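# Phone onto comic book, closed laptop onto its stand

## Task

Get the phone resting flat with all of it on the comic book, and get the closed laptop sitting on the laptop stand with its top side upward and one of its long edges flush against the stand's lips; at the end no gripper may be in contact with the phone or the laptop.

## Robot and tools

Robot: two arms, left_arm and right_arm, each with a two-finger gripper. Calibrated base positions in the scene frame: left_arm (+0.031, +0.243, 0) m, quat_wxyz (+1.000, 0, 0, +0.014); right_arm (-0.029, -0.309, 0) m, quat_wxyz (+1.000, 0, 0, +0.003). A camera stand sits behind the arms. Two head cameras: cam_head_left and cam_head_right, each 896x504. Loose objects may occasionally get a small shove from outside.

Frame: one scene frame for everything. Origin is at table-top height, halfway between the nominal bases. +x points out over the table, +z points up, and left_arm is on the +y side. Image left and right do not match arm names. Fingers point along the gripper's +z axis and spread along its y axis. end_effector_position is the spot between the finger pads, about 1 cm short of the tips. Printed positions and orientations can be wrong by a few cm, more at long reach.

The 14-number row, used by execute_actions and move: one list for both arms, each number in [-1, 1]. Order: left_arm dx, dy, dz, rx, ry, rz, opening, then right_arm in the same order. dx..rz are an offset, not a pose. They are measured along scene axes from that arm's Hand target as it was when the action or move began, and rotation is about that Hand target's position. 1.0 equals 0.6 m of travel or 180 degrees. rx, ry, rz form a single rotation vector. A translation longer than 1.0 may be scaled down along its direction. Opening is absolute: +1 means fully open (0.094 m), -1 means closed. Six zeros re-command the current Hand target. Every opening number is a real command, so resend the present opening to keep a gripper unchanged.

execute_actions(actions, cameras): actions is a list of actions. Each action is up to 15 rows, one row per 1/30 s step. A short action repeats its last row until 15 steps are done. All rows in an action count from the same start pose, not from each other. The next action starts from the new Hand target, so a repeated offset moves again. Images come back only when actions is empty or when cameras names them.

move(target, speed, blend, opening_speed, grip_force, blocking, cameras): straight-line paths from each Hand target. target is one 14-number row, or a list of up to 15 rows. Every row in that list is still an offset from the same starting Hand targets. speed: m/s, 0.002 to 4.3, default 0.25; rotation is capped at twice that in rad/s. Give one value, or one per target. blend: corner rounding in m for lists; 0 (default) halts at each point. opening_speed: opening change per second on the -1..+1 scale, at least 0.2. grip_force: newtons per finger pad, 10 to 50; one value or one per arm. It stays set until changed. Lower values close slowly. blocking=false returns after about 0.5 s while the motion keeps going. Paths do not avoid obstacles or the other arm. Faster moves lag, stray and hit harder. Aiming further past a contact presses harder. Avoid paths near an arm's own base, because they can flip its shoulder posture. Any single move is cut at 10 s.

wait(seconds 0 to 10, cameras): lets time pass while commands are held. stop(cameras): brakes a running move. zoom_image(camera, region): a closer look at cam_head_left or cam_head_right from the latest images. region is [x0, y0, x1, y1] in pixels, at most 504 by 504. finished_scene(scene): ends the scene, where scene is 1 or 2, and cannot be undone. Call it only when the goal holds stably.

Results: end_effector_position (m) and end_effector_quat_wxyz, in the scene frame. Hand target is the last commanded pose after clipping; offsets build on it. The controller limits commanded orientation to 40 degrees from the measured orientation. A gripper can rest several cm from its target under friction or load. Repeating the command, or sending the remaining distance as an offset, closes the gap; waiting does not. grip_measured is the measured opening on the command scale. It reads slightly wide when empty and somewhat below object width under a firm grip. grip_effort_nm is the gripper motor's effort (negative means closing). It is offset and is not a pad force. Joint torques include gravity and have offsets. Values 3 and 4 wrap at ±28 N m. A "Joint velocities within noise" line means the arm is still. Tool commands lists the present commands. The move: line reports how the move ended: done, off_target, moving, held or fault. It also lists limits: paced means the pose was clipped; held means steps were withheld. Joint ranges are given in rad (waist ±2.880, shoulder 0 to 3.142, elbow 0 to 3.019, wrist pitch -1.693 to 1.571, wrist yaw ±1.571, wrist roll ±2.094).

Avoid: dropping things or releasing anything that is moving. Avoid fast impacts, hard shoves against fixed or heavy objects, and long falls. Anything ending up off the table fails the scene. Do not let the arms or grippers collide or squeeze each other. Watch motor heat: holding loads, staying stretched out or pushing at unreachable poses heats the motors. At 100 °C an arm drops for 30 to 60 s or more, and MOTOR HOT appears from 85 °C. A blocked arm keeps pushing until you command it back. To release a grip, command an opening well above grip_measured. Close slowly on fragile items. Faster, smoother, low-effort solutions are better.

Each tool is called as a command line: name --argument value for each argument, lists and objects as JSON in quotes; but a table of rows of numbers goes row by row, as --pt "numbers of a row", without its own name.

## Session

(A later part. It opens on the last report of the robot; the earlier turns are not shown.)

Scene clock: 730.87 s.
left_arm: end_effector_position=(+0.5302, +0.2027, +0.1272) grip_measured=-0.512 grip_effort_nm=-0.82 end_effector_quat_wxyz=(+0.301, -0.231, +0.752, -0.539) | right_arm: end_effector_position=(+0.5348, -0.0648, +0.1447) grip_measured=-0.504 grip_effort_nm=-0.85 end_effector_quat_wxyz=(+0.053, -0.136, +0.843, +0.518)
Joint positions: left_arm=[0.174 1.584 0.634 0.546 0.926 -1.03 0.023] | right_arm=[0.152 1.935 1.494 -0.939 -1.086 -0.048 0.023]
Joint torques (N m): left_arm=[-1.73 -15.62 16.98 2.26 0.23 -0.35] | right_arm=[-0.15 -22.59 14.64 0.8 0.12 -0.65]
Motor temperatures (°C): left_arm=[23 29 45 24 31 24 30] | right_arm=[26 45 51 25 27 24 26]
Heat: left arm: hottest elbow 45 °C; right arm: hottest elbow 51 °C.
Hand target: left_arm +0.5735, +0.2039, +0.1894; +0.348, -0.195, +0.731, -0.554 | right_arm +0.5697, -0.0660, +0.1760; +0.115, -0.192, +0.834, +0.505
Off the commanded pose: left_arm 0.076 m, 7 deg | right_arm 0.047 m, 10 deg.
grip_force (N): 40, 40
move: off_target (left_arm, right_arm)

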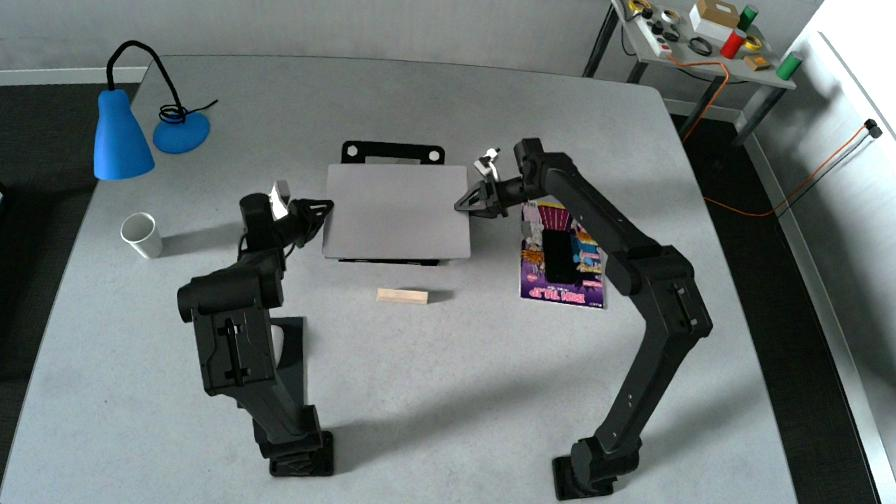

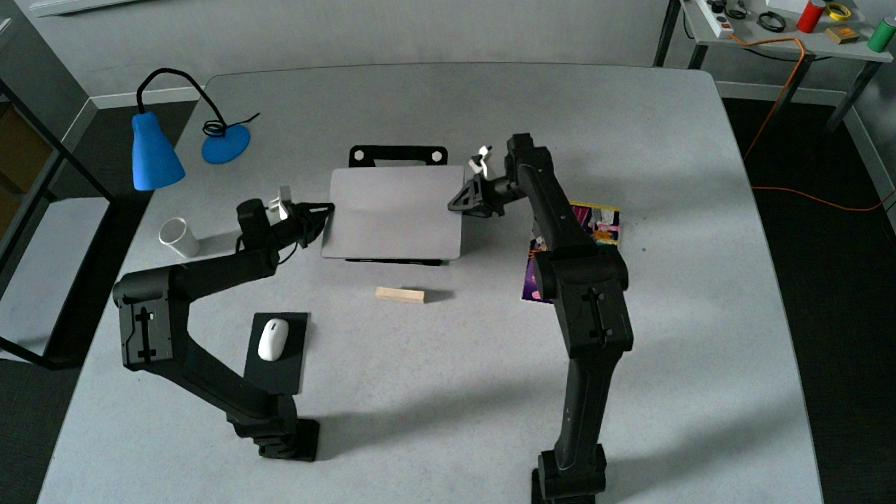

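move --pt "0.104 0.025 0.01 0 -0.04 -0.018 -1 0.079 0.025 0.01 0 -0.04 -0.018 -1" --speed 0.1 --cameras '["cam_head_left", "cam_head_right"]'

zoom_image --camera "cam_head_left" --region '[300, 130, 500, 310]'

zoom_image --camera "cam_head_right" --region '[300, 130, 500, 310]'

Scene clock: 766.43 s.
left_arm: end_effector_position=(+0.5929, +0.2078, +0.1247) grip_measured=-0.512 grip_effort_nm=-0.82 end_effector_quat_wxyz=(+0.317, -0.180, +0.739, -0.566) | right_arm: end_effector_position=(+0.5801, -0.0607, +0.1442) grip_measured=-0.504 grip_effort_nm=-0.86 end_effector_quat_wxyz=(+0.111, -0.138, +0.845, +0.504)
Joint positions: left_arm=[0.174 1.775 0.812 0.664 1.003 -1.044 0.023] | right_arm=[0.152 1.974 1.548 -0.765 -1.044 0.053 0.023]
Joint torques (N m): left_arm=[-0.97 -19.08 16.73 3.29 0.19 -0.31] | right_arm=[1.08 -24.12 15.15 1.87 0.28 -0.5]
Motor temperatures (°C): left_arm=[23 30 50 24 30 24 30] | right_arm=[26 44 54 25 26 25 27]
Heat: left arm: hottest elbow 50 °C; right arm: hottest elbow 54 °C.
Hand target: left_arm +0.6360, +0.2189, +0.1957; +0.378, -0.139, +0.713, -0.574 | right_arm +0.6172, -0.0512, +0.1820; +0.182, -0.199, +0.830, +0.488
Off the commanded pose: left_arm 0.084 m, 9 deg | right_arm 0.054 m, 11 deg.
grip_force (N): 40, 40
move: off_target (left_arm, right_arm)

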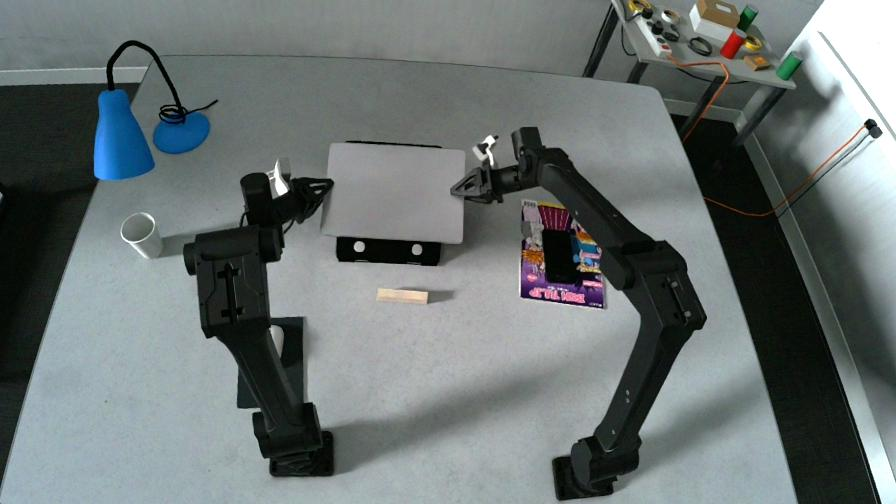

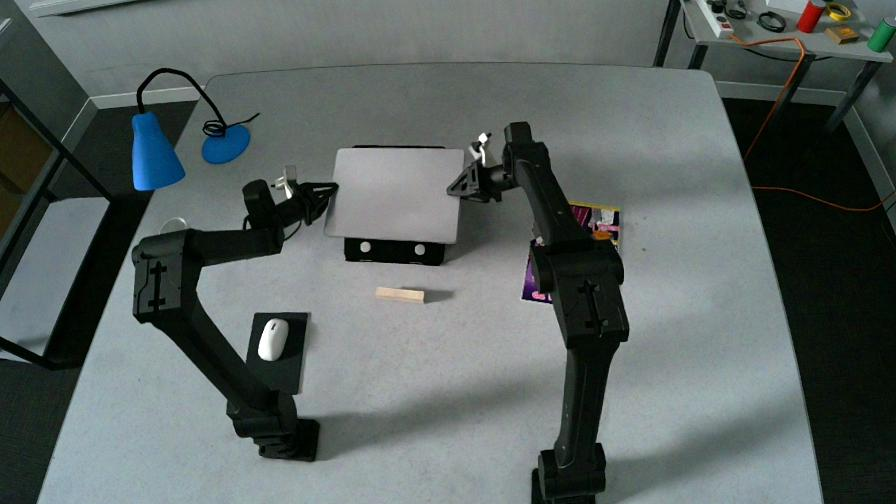

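Scaled by 2.520.

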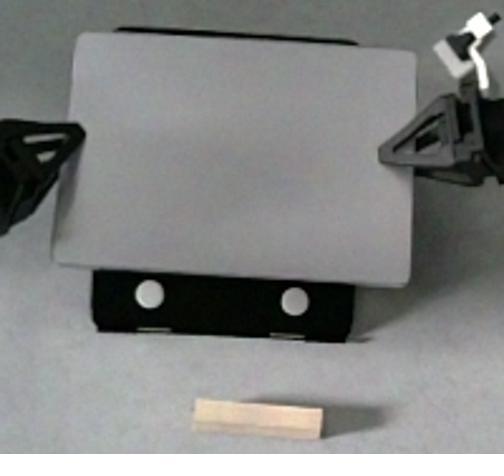

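Scaled by 2.520.

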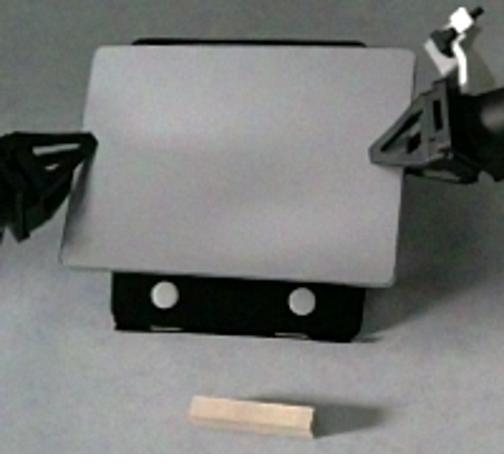

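move --pt "0 0.011 -0.05 0 0 0 -1 0 0.011 -0.05 0 0 0 -1" --speed 0.08

execute_actions --actions '[]' --cameras '["cam_head_left", "cam_head_right"]'

Scene clock: 783.33 s.
left_arm: end_effector_position=(+0.5991, +0.2104, +0.1139) grip_measured=-0.513 grip_effort_nm=-0.82 end_effector_quat_wxyz=(+0.331, -0.163, +0.734, -0.570) | right_arm: end_effector_position=(+0.5897, -0.0558, +0.1287) grip_measured=-0.504 grip_effort_nm=-0.85 end_effector_quat_wxyz=(+0.130, -0.155, +0.840, +0.504)
Joint positions: left_arm=[0.179 1.834 0.826 0.754 1.02 -1.046 0.023] | right_arm=[0.157 2.006 1.548 -0.692 -1.045 0.041 0.023]
Joint torques (N m): left_arm=[0.44 -18.67 15.27 2.78 0.02 -0.29] | right_arm=[1.38 -23.18 13.11 1.98 0.45 -0.28]
Motor temperatures (°C): left_arm=[22 31 49 24 30 24 30] | right_arm=[26 47 59 25 26 25 27]
Heat: left arm: hottest elbow 49 °C; right arm: hottest elbow 59 °C.
Hand target: left_arm +0.6360, +0.2255, +0.1655; +0.378, -0.139, +0.713, -0.574 | right_arm +0.6171, -0.0445, +0.1519; +0.181, -0.199, +0.830, +0.488
Off the commanded pose: left_arm 0.065 m, 7 deg | right_arm 0.038 m, 8 deg.
grip_force (N): 40, 40
move: off_target (left_arm, right_arm)

Scene clock: 783.33 s.
left_arm: end_effector_position=(+0.5991, +0.2104, +0.1139) grip_measured=-0.513 grip_effort_nm=-0.82 end_effector_quat_wxyz=(+0.331, -0.163, +0.734, -0.570) | right_arm: end_effector_position=(+0.5897, -0.0558, +0.1287) grip_measured=-0.504 grip_effort_nm=-0.85 end_effector_quat_wxyz=(+0.130, -0.155, +0.840, +0.504)
Joint positions: left_arm=[0.179 1.834 0.826 0.754 1.02 -1.046 0.023] | right_arm=[0.157 2.006 1.548 -0.692 -1.045 0.041 0.023]
Joint velocities: within noise
Joint torques (N m): left_arm=[0.44 -18.67 15.27 2.78 0.02 -0.29] | right_arm=[1.38 -23.18 13.11 1.98 0.45 -0.28]
Motor temperatures (°C): left_arm=[22 31 49 24 30 24 30] | right_arm=[26 47 59 25 26 25 27]
Heat: left arm: hottest elbow 49 °C; right arm: hottest elbow 59 °C.
Hand target: left_arm +0.6360, +0.2255, +0.1655; +0.378, -0.139, +0.713, -0.574 | right_arm +0.6171, -0.0445, +0.1519; +0.181, -0.199, +0.830, +0.488
Tool commands: left_gripper/opening=-1.0 right_gripper/opening=-1.0
Off the commanded pose: left_arm 0.065 m, 7 deg | right_arm 0.038 m, 8 deg.
grip_force (N): 40, 40

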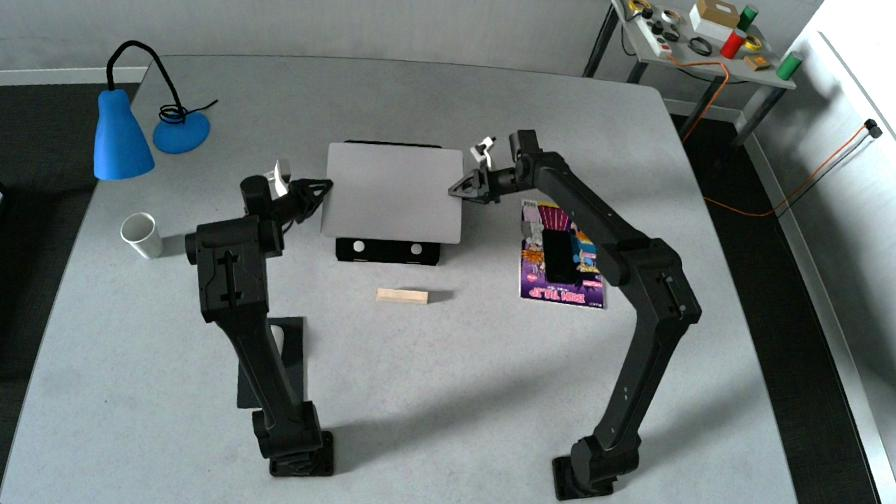

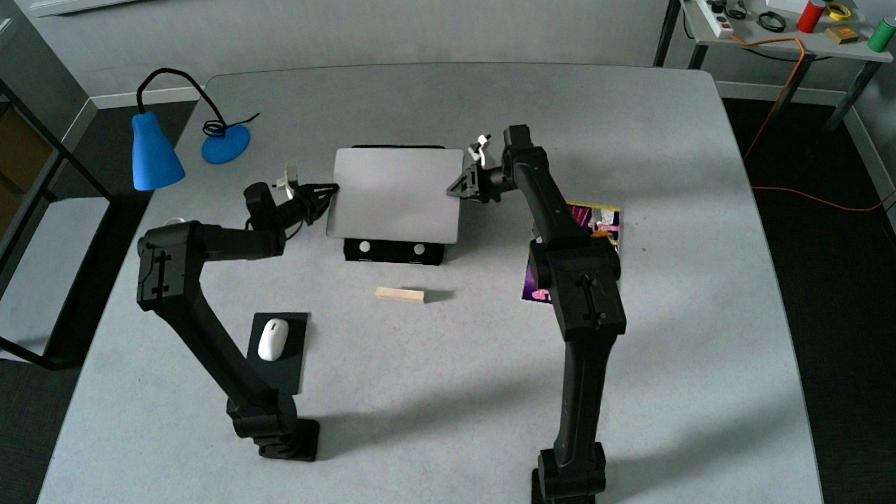

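move --pt "-0.025 0 -0.055 0 0 0 -1 -0.03 0 -0.06 0 0 0 -1" --speed 0.08 --cameras '["cam_head_left", "cam_head_right"]'

zoom_image --camera "cam_head_left" --region '[300, 130, 500, 310]'

zoom_image --camera "cam_head_right" --region '[300, 130, 500, 310]'

Scene clock: 790.73 s.
left_arm: end_effector_position=(+0.6023, +0.2125, +0.1072) grip_measured=-0.513 grip_effort_nm=-0.82 end_effector_quat_wxyz=(+0.357, -0.142, +0.726, -0.570) | right_arm: end_effector_position=(+0.5934, -0.0536, +0.1187) grip_measured=-0.504 grip_effort_nm=-0.86 end_effector_quat_wxyz=(+0.158, -0.173, +0.832, +0.502)
Joint positions: left_arm=[0.182 1.882 0.826 0.873 1.021 -1.047 0.023] | right_arm=[0.16 2.011 1.514 -0.588 -1.043 0.037 0.023]
Joint torques (N m): left_arm=[0.15 -17.44 11.03 2.22 0.06 -0.36] | right_arm=[1.73 -23.77 8.58 2.03 0.45 -0.2]
Motor temperatures (°C): left_arm=[22 30 49 24 30 24 30] | right_arm=[26 47 59 25 26 24 27]
Heat: left arm: hottest elbow 49 °C; right arm: hottest elbow 59 °C.
Hand target: left_arm +0.6210, +0.2254, +0.1326; +0.378, -0.139, +0.713, -0.574 | right_arm +0.5992, -0.0445, +0.1161; +0.182, -0.199, +0.830, +0.488
Off the commanded pose: left_arm 0.034 m, 3 deg | right_arm 0.011 m, 4 deg.
grip_force (N): 40, 40
move: off_target (left_arm, right_arm)

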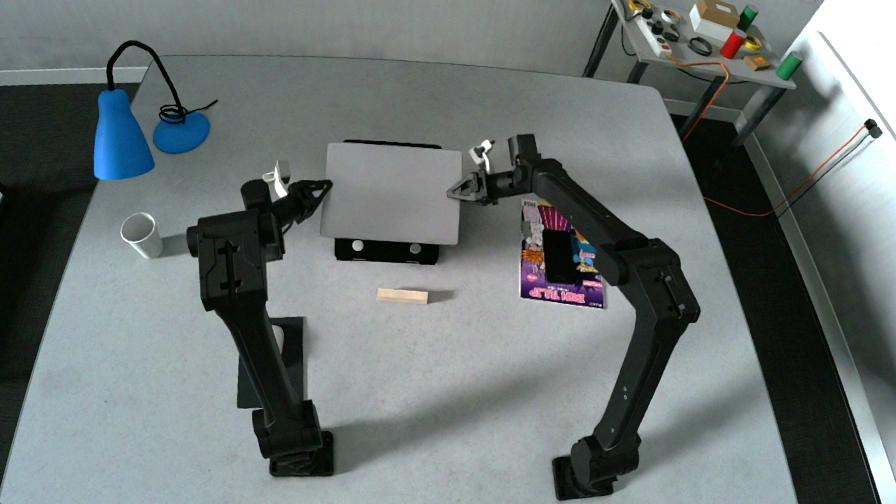

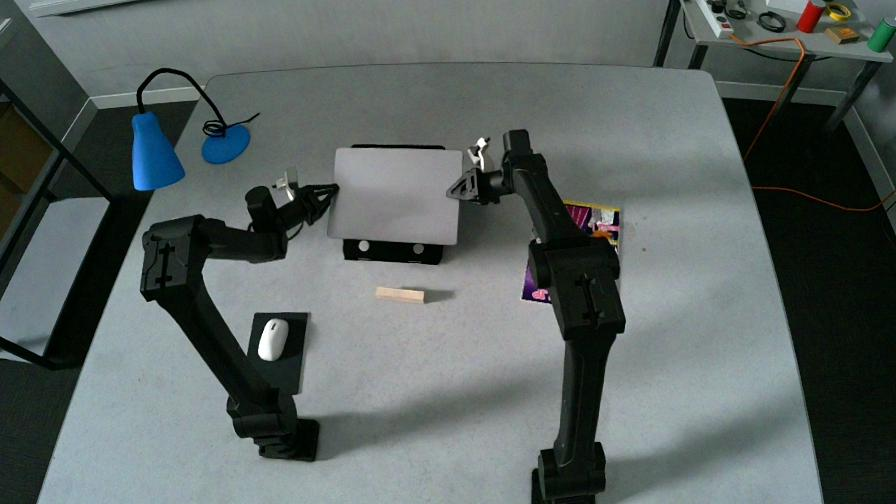

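Scaled by 2.520.

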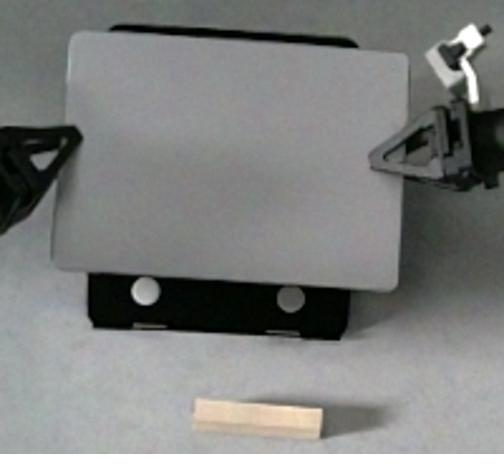

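Scaled by 2.520.

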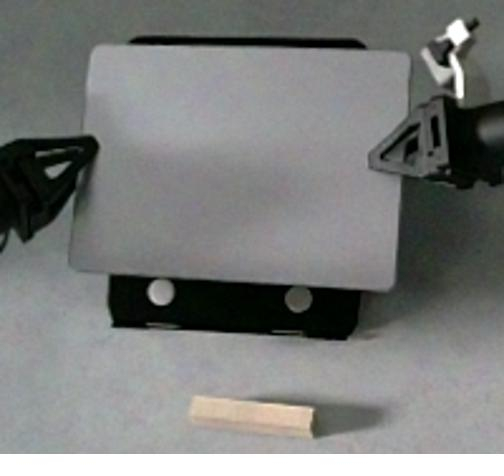

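move --pt "-0.025 0 -0.055 0 0 0 -1 -0.025 0 -0.05 0 0 0 -1" --speed 0.08 --cameras '["cam_head_left", "cam_head_right"]'

zoom_image --camera "cam_head_left" --region '[300, 130, 500, 310]'

zoom_image --camera "cam_head_right" --region '[300, 130, 500, 310]'

Scene clock: 813.77 s.
left_arm: end_effector_position=(+0.6024, +0.2150, +0.1001) grip_measured=-0.513 grip_effort_nm=-0.82 end_effector_quat_wxyz=(+0.383, -0.114, +0.719, -0.569) | right_arm: end_effector_position=(+0.5867, -0.0514, +0.1017) grip_measured=-0.504 grip_effort_nm=-0.86 end_effector_quat_wxyz=(+0.176, -0.185, +0.826, +0.503)
Joint positions: left_arm=[0.188 1.933 0.826 0.992 1.034 -1.036 0.023] | right_arm=[0.165 2.011 1.45 -0.475 -1.044 0.043 0.023]
Joint torques (N m): left_arm=[0.21 -16.15 6.56 1.7 -0.26 -0.41] | right_arm=[1.61 -22.89 7.27 1.59 0.56 -0.22]
Motor temperatures (°C): left_arm=[22 31 46 24 30 24 30] | right_arm=[26 49 55 25 26 24 27]
Heat: left arm: hottest elbow 46 °C; right arm: hottest elbow 55 °C.
Hand target: left_arm +0.6060, +0.2256, +0.0994; +0.378, -0.139, +0.713, -0.574 | right_arm +0.5841, -0.0445, +0.0860; +0.181, -0.199, +0.830, +0.489
Off the commanded pose: left_arm 0.011 m, 3 deg | right_arm 0.017 m, 2 deg.
grip_force (N): 40, 40
move: off_target (left_arm, right_arm)

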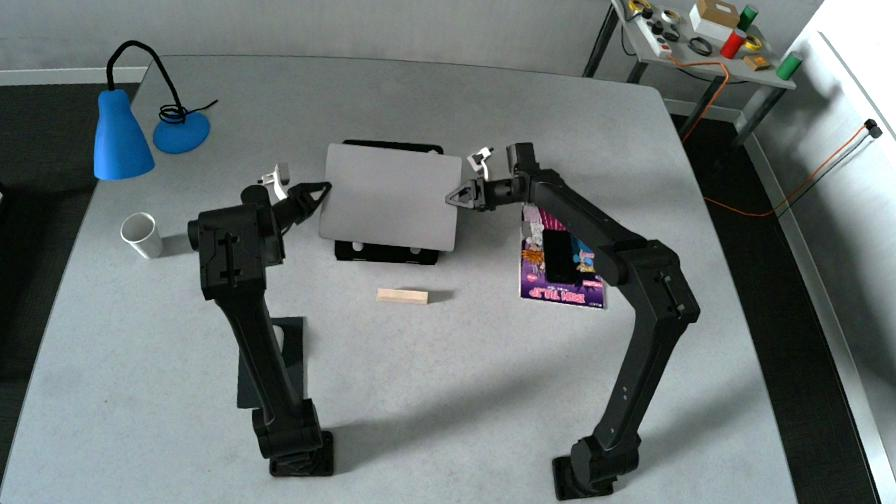

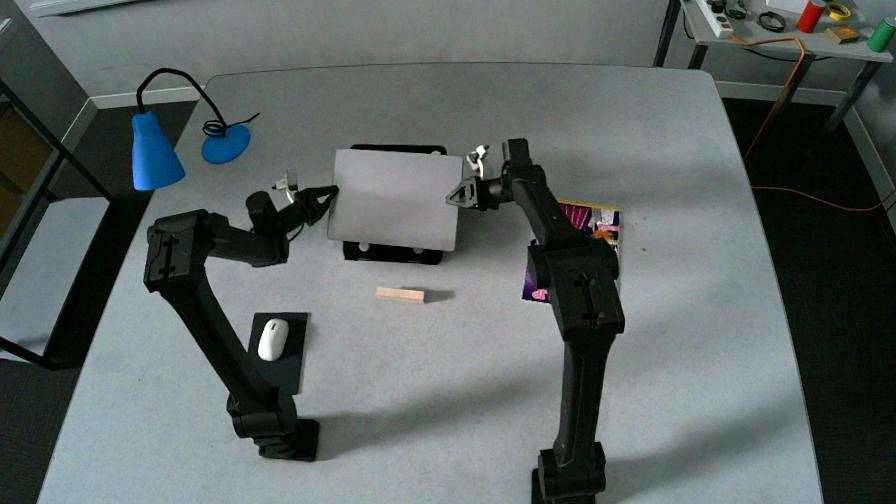

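Scaled by 2.520.

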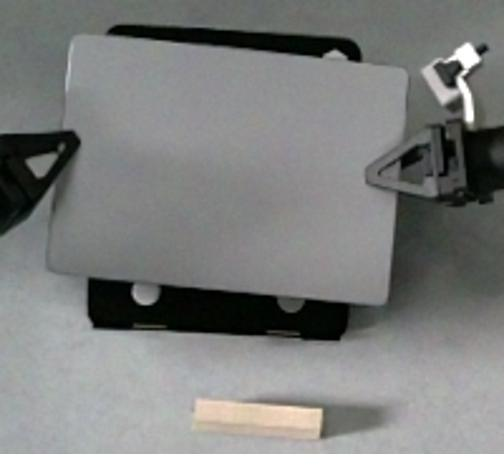

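Scaled by 2.520.

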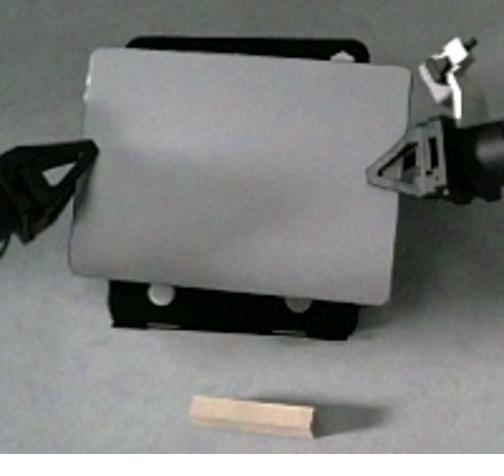

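move --pt "-0.01 0 -0.045 0 0 0 -1 0.02 0 0.0 0 0 0 -1" --speed 0.08 --cameras '["cam_head_left", "cam_head_right"]'

zoom_image --camera "cam_head_left" --region '[300, 130, 500, 310]'

zoom_image --camera "cam_head_right" --region '[300, 130, 500, 310]'

Scene clock: 825.17 s.
left_arm: end_effector_position=(+0.6022, +0.2152, +0.0983) grip_measured=-0.525 grip_effort_nm=-0.82 end_effector_quat_wxyz=(+0.400, -0.100, +0.709, -0.572) | right_arm: end_effector_position=(+0.5865, -0.0513, +0.1000) grip_measured=-0.504 grip_effort_nm=-0.86 end_effector_quat_wxyz=(+0.175, -0.184, +0.826, +0.503)
Joint positions: left_arm=[0.189 1.966 0.826 1.089 1.039 -1.057 0.022] | right_arm=[0.165 2.014 1.45 -0.475 -1.045 0.043 0.023]
Joint torques (N m): left_arm=[0.5 -13.39 5.09 1.39 -0.37 -0.26] | right_arm=[1.38 -21.07 10.24 0.84 0.56 -0.23]
Heat: left arm: hottest elbow 44 °C; right arm: hottest elbow 53 °C.
Hand target: left_arm +0.6000, +0.2256, +0.0726; +0.378, -0.139, +0.713, -0.574 | right_arm +0.5961, -0.0446, +0.0859; +0.181, -0.199, +0.830, +0.489
Off the commanded pose: left_arm 0.028 m, 5 deg | right_arm 0.018 m, 3 deg.
grip_force (N): 40, 40
move: off_target (left_arm, right_arm)

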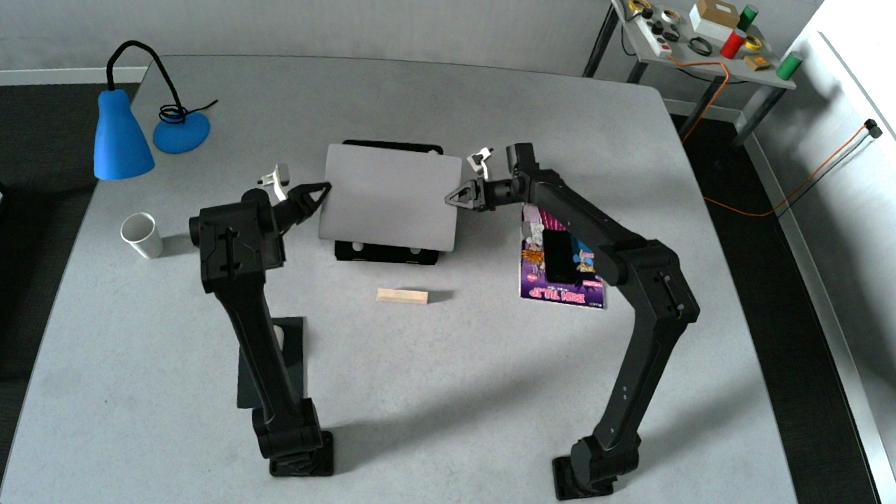

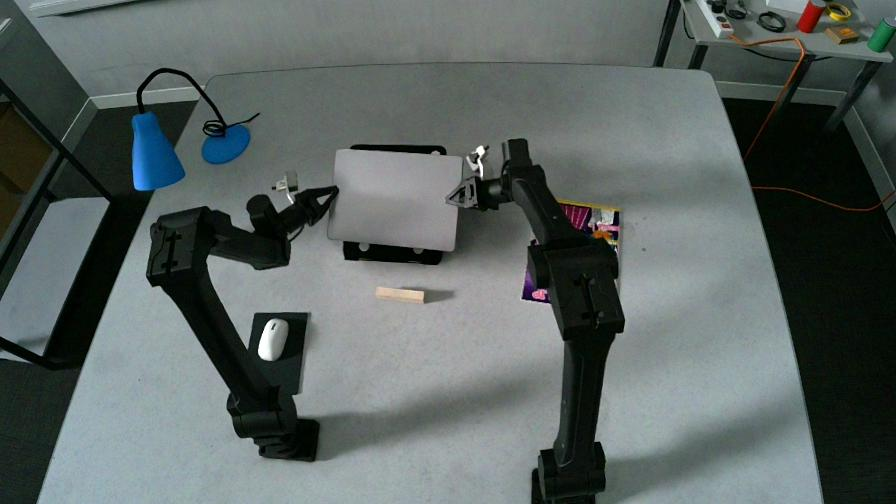

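Scaled by 2.520.

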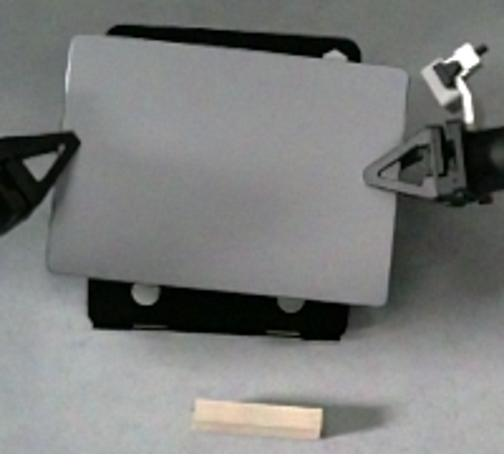

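Scaled by 2.520.

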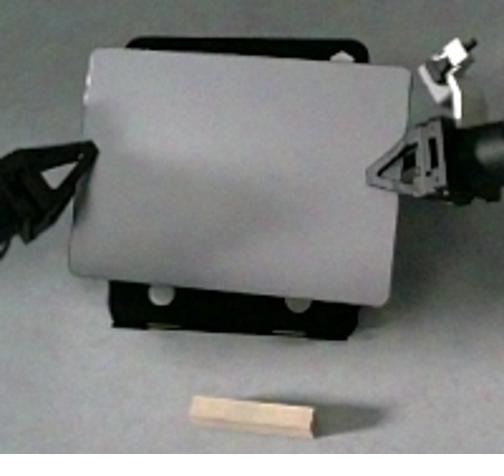

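move --pt "-0.01 0 -0.05 0 0 0 -1 0.0 0 -0.03 0 0 0 -1" --speed 0.08 --cameras '["cam_head_left", "cam_head_right"]'

zoom_image --camera "cam_head_left" --region '[300, 130, 480, 280]'

zoom_image --camera "cam_head_right" --region '[300, 130, 480, 280]'

Scene clock: 844.60 s.
left_arm: end_effector_position=(+0.6010, +0.2158, +0.0958) grip_measured=-0.553 grip_effort_nm=-0.82 end_effector_quat_wxyz=(+0.419, -0.083, +0.699, -0.574) | right_arm: end_effector_position=(+0.5864, -0.0502, +0.0983) grip_measured=-0.504 grip_effort_nm=-0.85 end_effector_quat_wxyz=(+0.175, -0.186, +0.824, +0.506)
Joint positions: left_arm=[0.191 2.004 0.826 1.198 1.041 -1.076 0.021] | right_arm=[0.166 2.019 1.45 -0.469 -1.053 0.042 0.023]
Joint torques (N m): left_arm=[-0.09 -10.29 3.45 0.39 -0.4 -0.02] | right_arm=[1.26 -19.6 9.22 1.83 0.79 -0.24]
Heat: left arm: hottest elbow 42 °C; right arm: hottest elbow 53 °C.
Hand target: left_arm +0.5940, +0.2254, +0.0426; +0.378, -0.139, +0.713, -0.574 | right_arm +0.5962, -0.0446, +0.0680; +0.182, -0.199, +0.830, +0.489
Off the commanded pose: left_arm 0.055 m, 8 deg | right_arm 0.032 m, 3 deg.
grip_force (N): 40, 40
move: off_target (left_arm, right_arm)

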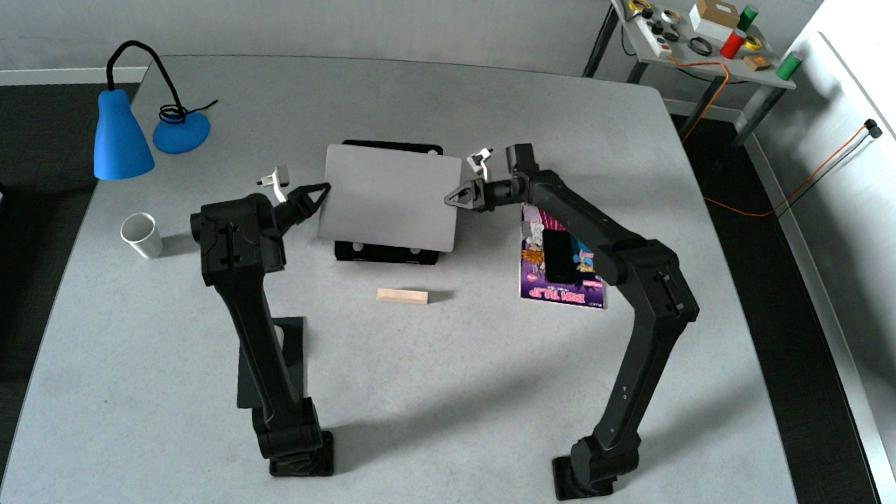

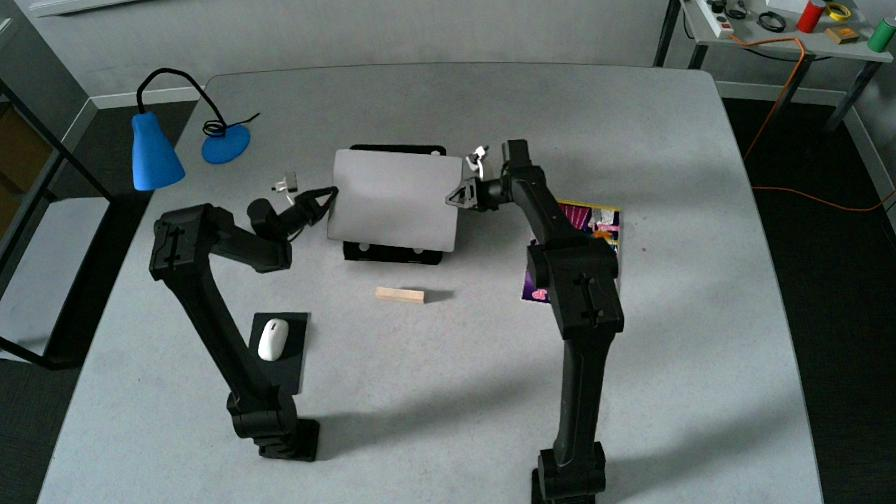

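Scaled by 2.800.

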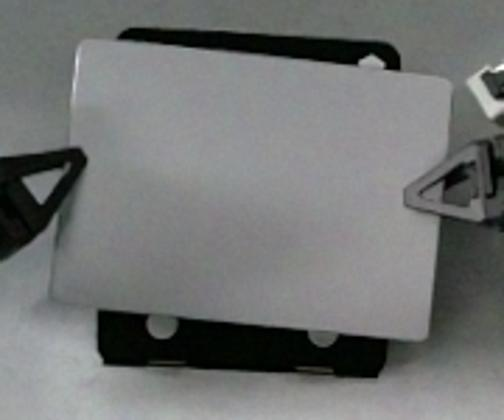

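Scaled by 2.800.

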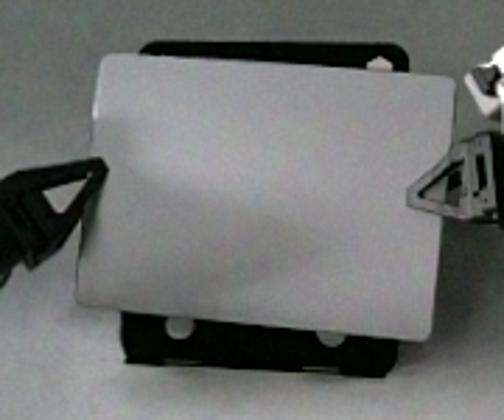

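move --pt "-0.055 0.005 0.05 0 0 0 -1 -0.07 0.005 0.02 0 0 0 -1" --speed 0.08 --cameras '["cam_head_left"]'

zoom_image --camera "cam_head_left" --region '[300, 130, 480, 280]'

Scene clock: 860.03 s.
left_arm: end_effector_position=(+0.5683, +0.2206, +0.0798) grip_measured=-0.554 grip_effort_nm=-0.83 end_effector_quat_wxyz=(+0.397, -0.105, +0.710, -0.572) | right_arm: end_effector_position=(+0.5616, -0.0469, +0.0829) grip_measured=-0.504 grip_effort_nm=-0.86 end_effector_quat_wxyz=(+0.177, -0.190, +0.824, +0.503)
Joint positions: left_arm=[0.217 1.978 0.736 1.181 1.062 -1.057 0.021] | right_arm=[0.179 1.989 1.351 -0.386 -1.042 0.049 0.023]
Joint torques (N m): left_arm=[-0.32 -16.85 2.7 0.44 -0.2 -0.23] | right_arm=[1.61 -24.41 5.97 1.2 0.73 -0.05]
Motor temperatures (°C): left_arm=[22 30 40 24 29 24 30] | right_arm=[26 45 51 25 26 24 27]
Heat: left arm: hottest elbow 40 °C; right arm: hottest elbow 51 °C.
Hand target: left_arm +0.5610, +0.2284, +0.0726; +0.378, -0.139, +0.713, -0.574 | right_arm +0.5542, -0.0415, +0.0800; +0.181, -0.199, +0.830, +0.488
Off the commanded pose: left_arm 0.013 m, 4 deg | right_arm 0.010 m, 2 deg.
grip_force (N): 40, 40
move: off_target (left_arm)
Images, in order (width x height): cam_head_left 896x504.

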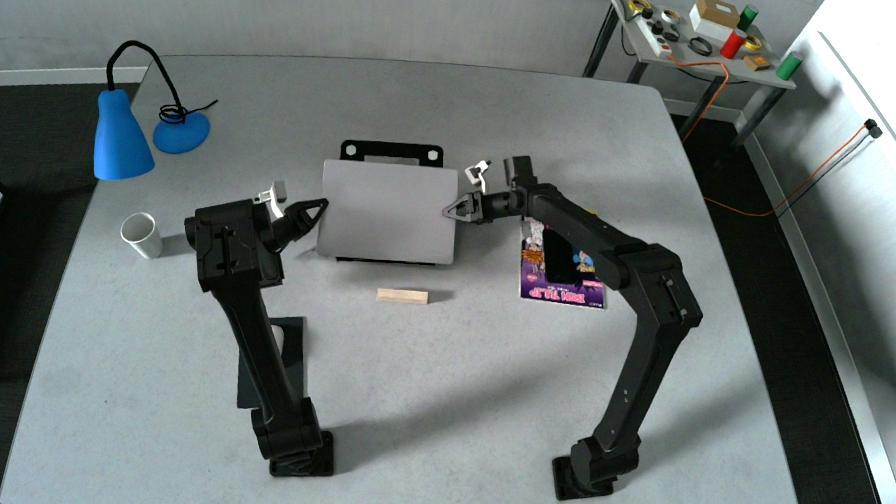

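Scaled by 2.800.

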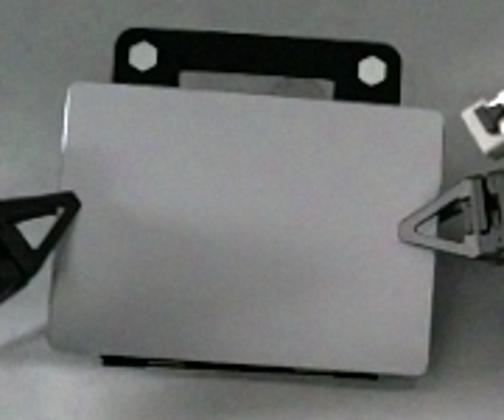

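zoom_image --camera "cam_head_left" --region '[312, 240, 460, 275]'

Scaled by 3.405.

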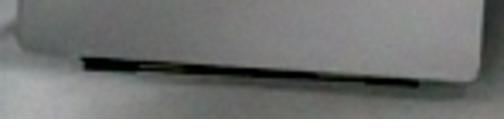

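move --pt "-0.02 0.002 -0.005 0 0 0 -1 -0.02 0.002 -0.005 0 0 0 -1" --speed 0.06 --cameras '["cam_head_left", "cam_head_right"]'

zoom_image --camera "cam_head_left" --region '[312, 225, 462, 285]'

zoom_image --camera "cam_head_right" --region '[312, 225, 462, 285]'

Scene clock: 872.93 s.
left_arm: end_effector_position=(+0.5612, +0.2209, +0.0792) grip_measured=-0.552 grip_effort_nm=-0.83 end_effector_quat_wxyz=(+0.398, -0.105, +0.711, -0.570) | right_arm: end_effector_position=(+0.5519, -0.0463, +0.0823) grip_measured=-0.504 grip_effort_nm=-0.86 end_effector_quat_wxyz=(+0.179, -0.188, +0.824, +0.503)
Joint positions: left_arm=[0.222 1.969 0.716 1.186 1.065 -1.048 0.021] | right_arm=[0.184 1.968 1.31 -0.35 -1.037 0.066 0.023]
Joint torques (N m): left_arm=[0.09 -16.26 1.63 0.85 0.1 -0.21] | right_arm=[1.73 -23.82 5.7 1.03 0.7 -0.14]
Heat: left arm: hottest elbow 39 °C; right arm: hottest elbow 49 °C.
Hand target: left_arm +0.5489, +0.2297, +0.0694; +0.377, -0.139, +0.713, -0.574 | right_arm +0.5420, -0.0403, +0.0768; +0.181, -0.199, +0.830, +0.488
Off the commanded pose: left_arm 0.018 m, 5 deg | right_arm 0.013 m, 2 deg.
grip_force (N): 40, 40
move: off_target (left_arm, right_arm)

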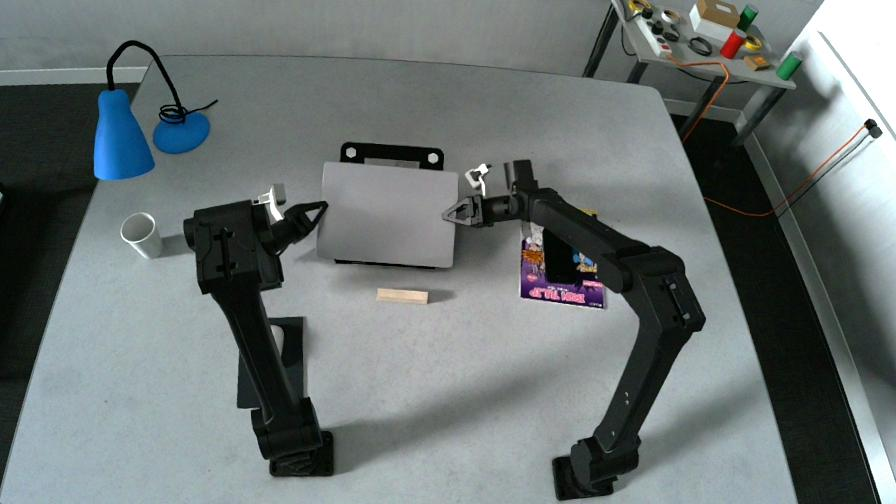

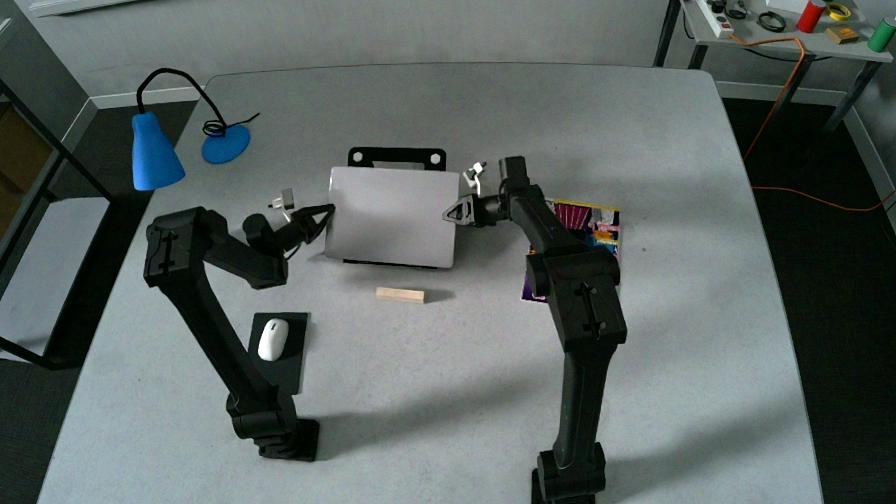

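Scaled by 3.360.

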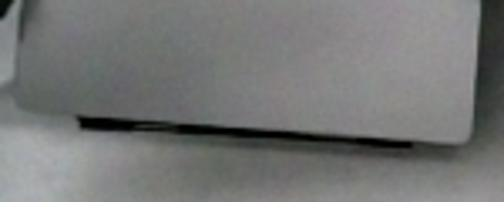

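Scaled by 3.360.

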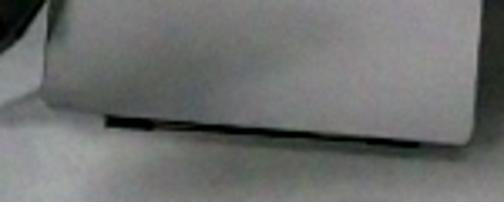

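move --pt "0 0 0.008 0 0 0 0.15 0 0 0.006 0 0 0 0.15" --speed 0.05 --opening_speed 0.4 --cameras '["cam_head_left"]'

zoom_image --camera "cam_head_left" --region '[300, 130, 480, 280]'

Scene clock: 885.87 s.
left_arm: end_effector_position=(+0.5516, +0.2234, +0.0717) grip_measured=+0.147 grip_effort_nm=0.13 end_effector_quat_wxyz=(+0.378, -0.130, +0.714, -0.575) | right_arm: end_effector_position=(+0.5502, -0.0467, +0.0817) grip_measured=+0.148 grip_effort_nm=0.07 end_effector_quat_wxyz=(+0.185, -0.193, +0.830, +0.489)
Joint positions: left_arm=[0.232 1.962 0.689 1.162 1.066 -1.072 0.054] | right_arm=[0.188 1.955 1.298 -0.35 -1.005 0.054 0.054]
Joint torques (N m): left_arm=[-0.79 -16.15 3.92 1.25 0.15 -0.02] | right_arm=[1.49 -23.06 6.58 0.9 -0.37 0.02]
Heat: left arm: hottest elbow 38 °C; right arm: hottest elbow 48 °C.
Hand target: left_arm +0.5490, +0.2297, +0.0743; +0.378, -0.139, +0.713, -0.574 | right_arm +0.5422, -0.0404, +0.0806; +0.182, -0.199, +0.830, +0.488
Off the commanded pose: left_arm 0.007 m, 1 deg | right_arm 0.010 m, 1 deg.
grip_force (N): 40, 40
move: done
Images, in order (width x height): cam_head_left 896x504.

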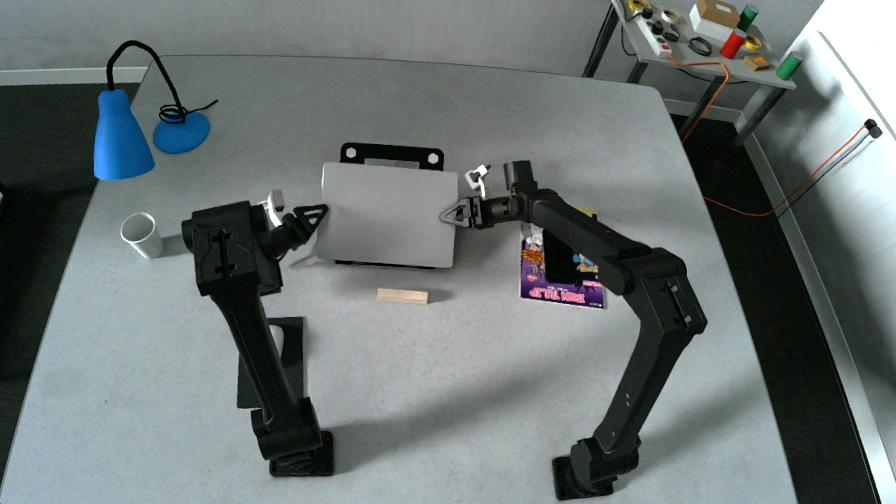

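Scaled by 2.800.

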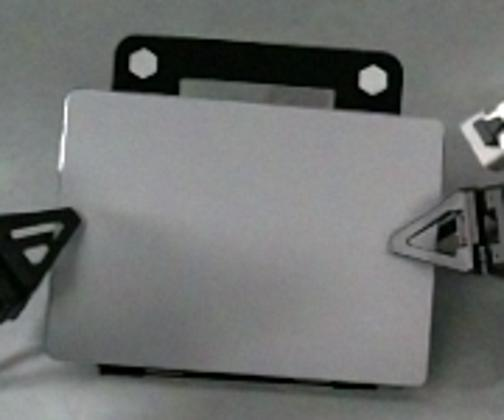

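move --pt "0 0.09 0.0 0 0 0 0.15 0 -0.09 0.01 0 0 0 0.15" --pt "-0.06 0.16 0.1 0 0 0 0.15 -0.05 -0.14 0.14 0 0 0 0.15" --speed '[0.07, 0.15]' --blend '[0.015, 0]' --cameras '["cam_head_left", "cam_head_right"]'

zoom_image --camera "cam_head_left" --region '[300, 130, 480, 280]'

zoom_image --camera "cam_head_left" --region '[310, 235, 460, 285]'

zoom_image --camera "cam_head_right" --region '[310, 235, 460, 285]'

Scene clock: 907.40 s.
left_arm: end_effector_position=(+0.5132, +0.3203, +0.1234) grip_measured=+0.148 grip_effort_nm=0.13 end_effector_quat_wxyz=(+0.365, -0.147, +0.713, -0.580) | right_arm: end_effector_position=(+0.5146, -0.1188, +0.1678) grip_measured=+0.149 grip_effort_nm=0.07 end_effector_quat_wxyz=(+0.185, -0.204, +0.828, +0.489)
Joint positions: left_arm=[0.483 1.77 0.689 0.845 1.31 -0.984 0.054] | right_arm=[0.065 1.761 1.29 -0.744 -1.065 -0.202 0.054]
Joint torques (N m): left_arm=[-0.85 -16.15 6.61 1.25 0.22 0.13] | right_arm=[-0.15 -19.96 7.64 0.27 -0.56 0.01]
Motor temperatures (°C): left_arm=[22 30 38 24 29 24 29] | right_arm=[26 47 46 25 26 24 27]
Heat: left arm: hottest elbow 38 °C; right arm: hottest shoulder 47 °C.
Hand target: left_arm +0.5130, +0.3258, +0.1343; +0.378, -0.139, +0.713, -0.574 | right_arm +0.5123, -0.1244, +0.1646; +0.182, -0.199, +0.830, +0.489
Off the commanded pose: left_arm 0.012 m, 2 deg | right_arm 0.007 m, 1 deg.
grip_force (N): 40, 40
move: off_target (left_arm)

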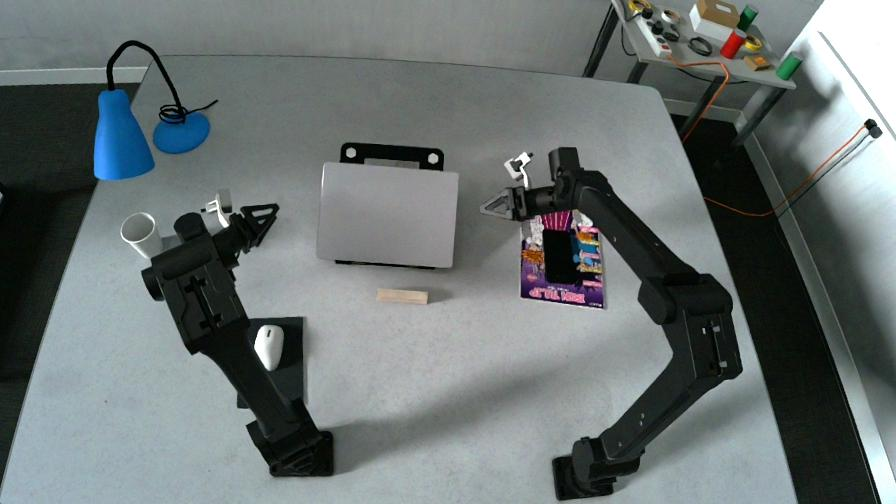

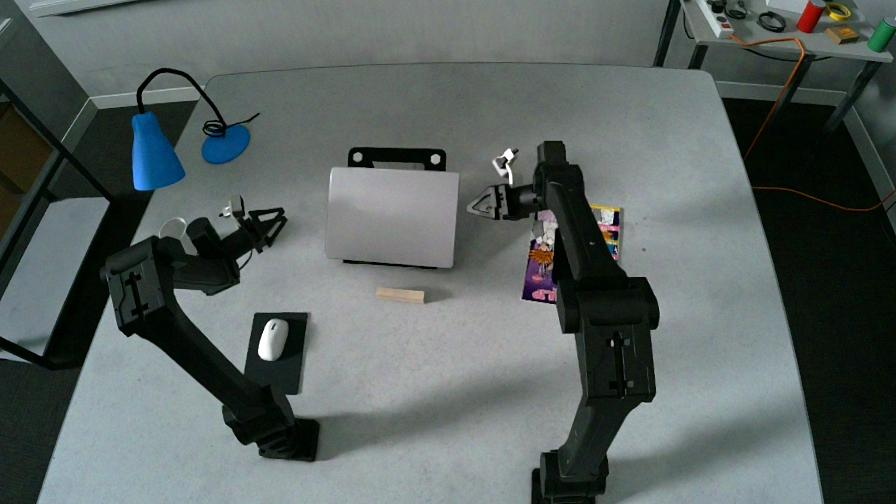

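Scaled by 2.800.

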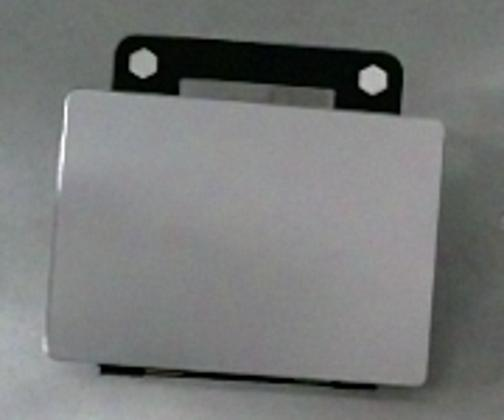

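Scaled by 3.360.

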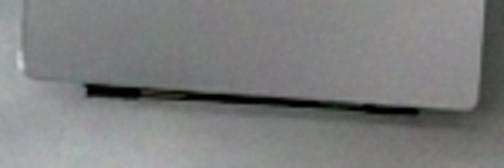

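Scaled by 3.360.

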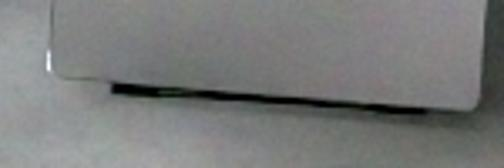

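zoom_image --camera "cam_head_left" --region '[500, 180, 630, 320]'

Scaled by 3.600.

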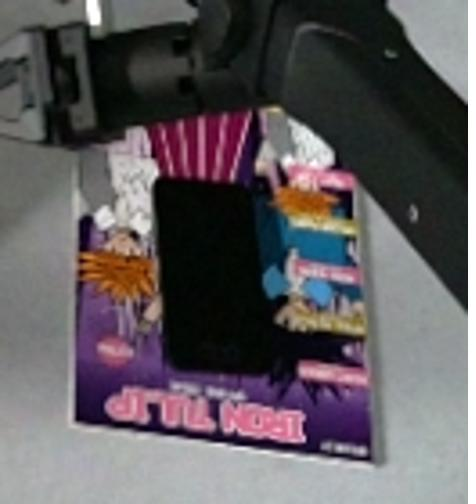

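finished_scene --scene 2

The scene is finished: the task was done.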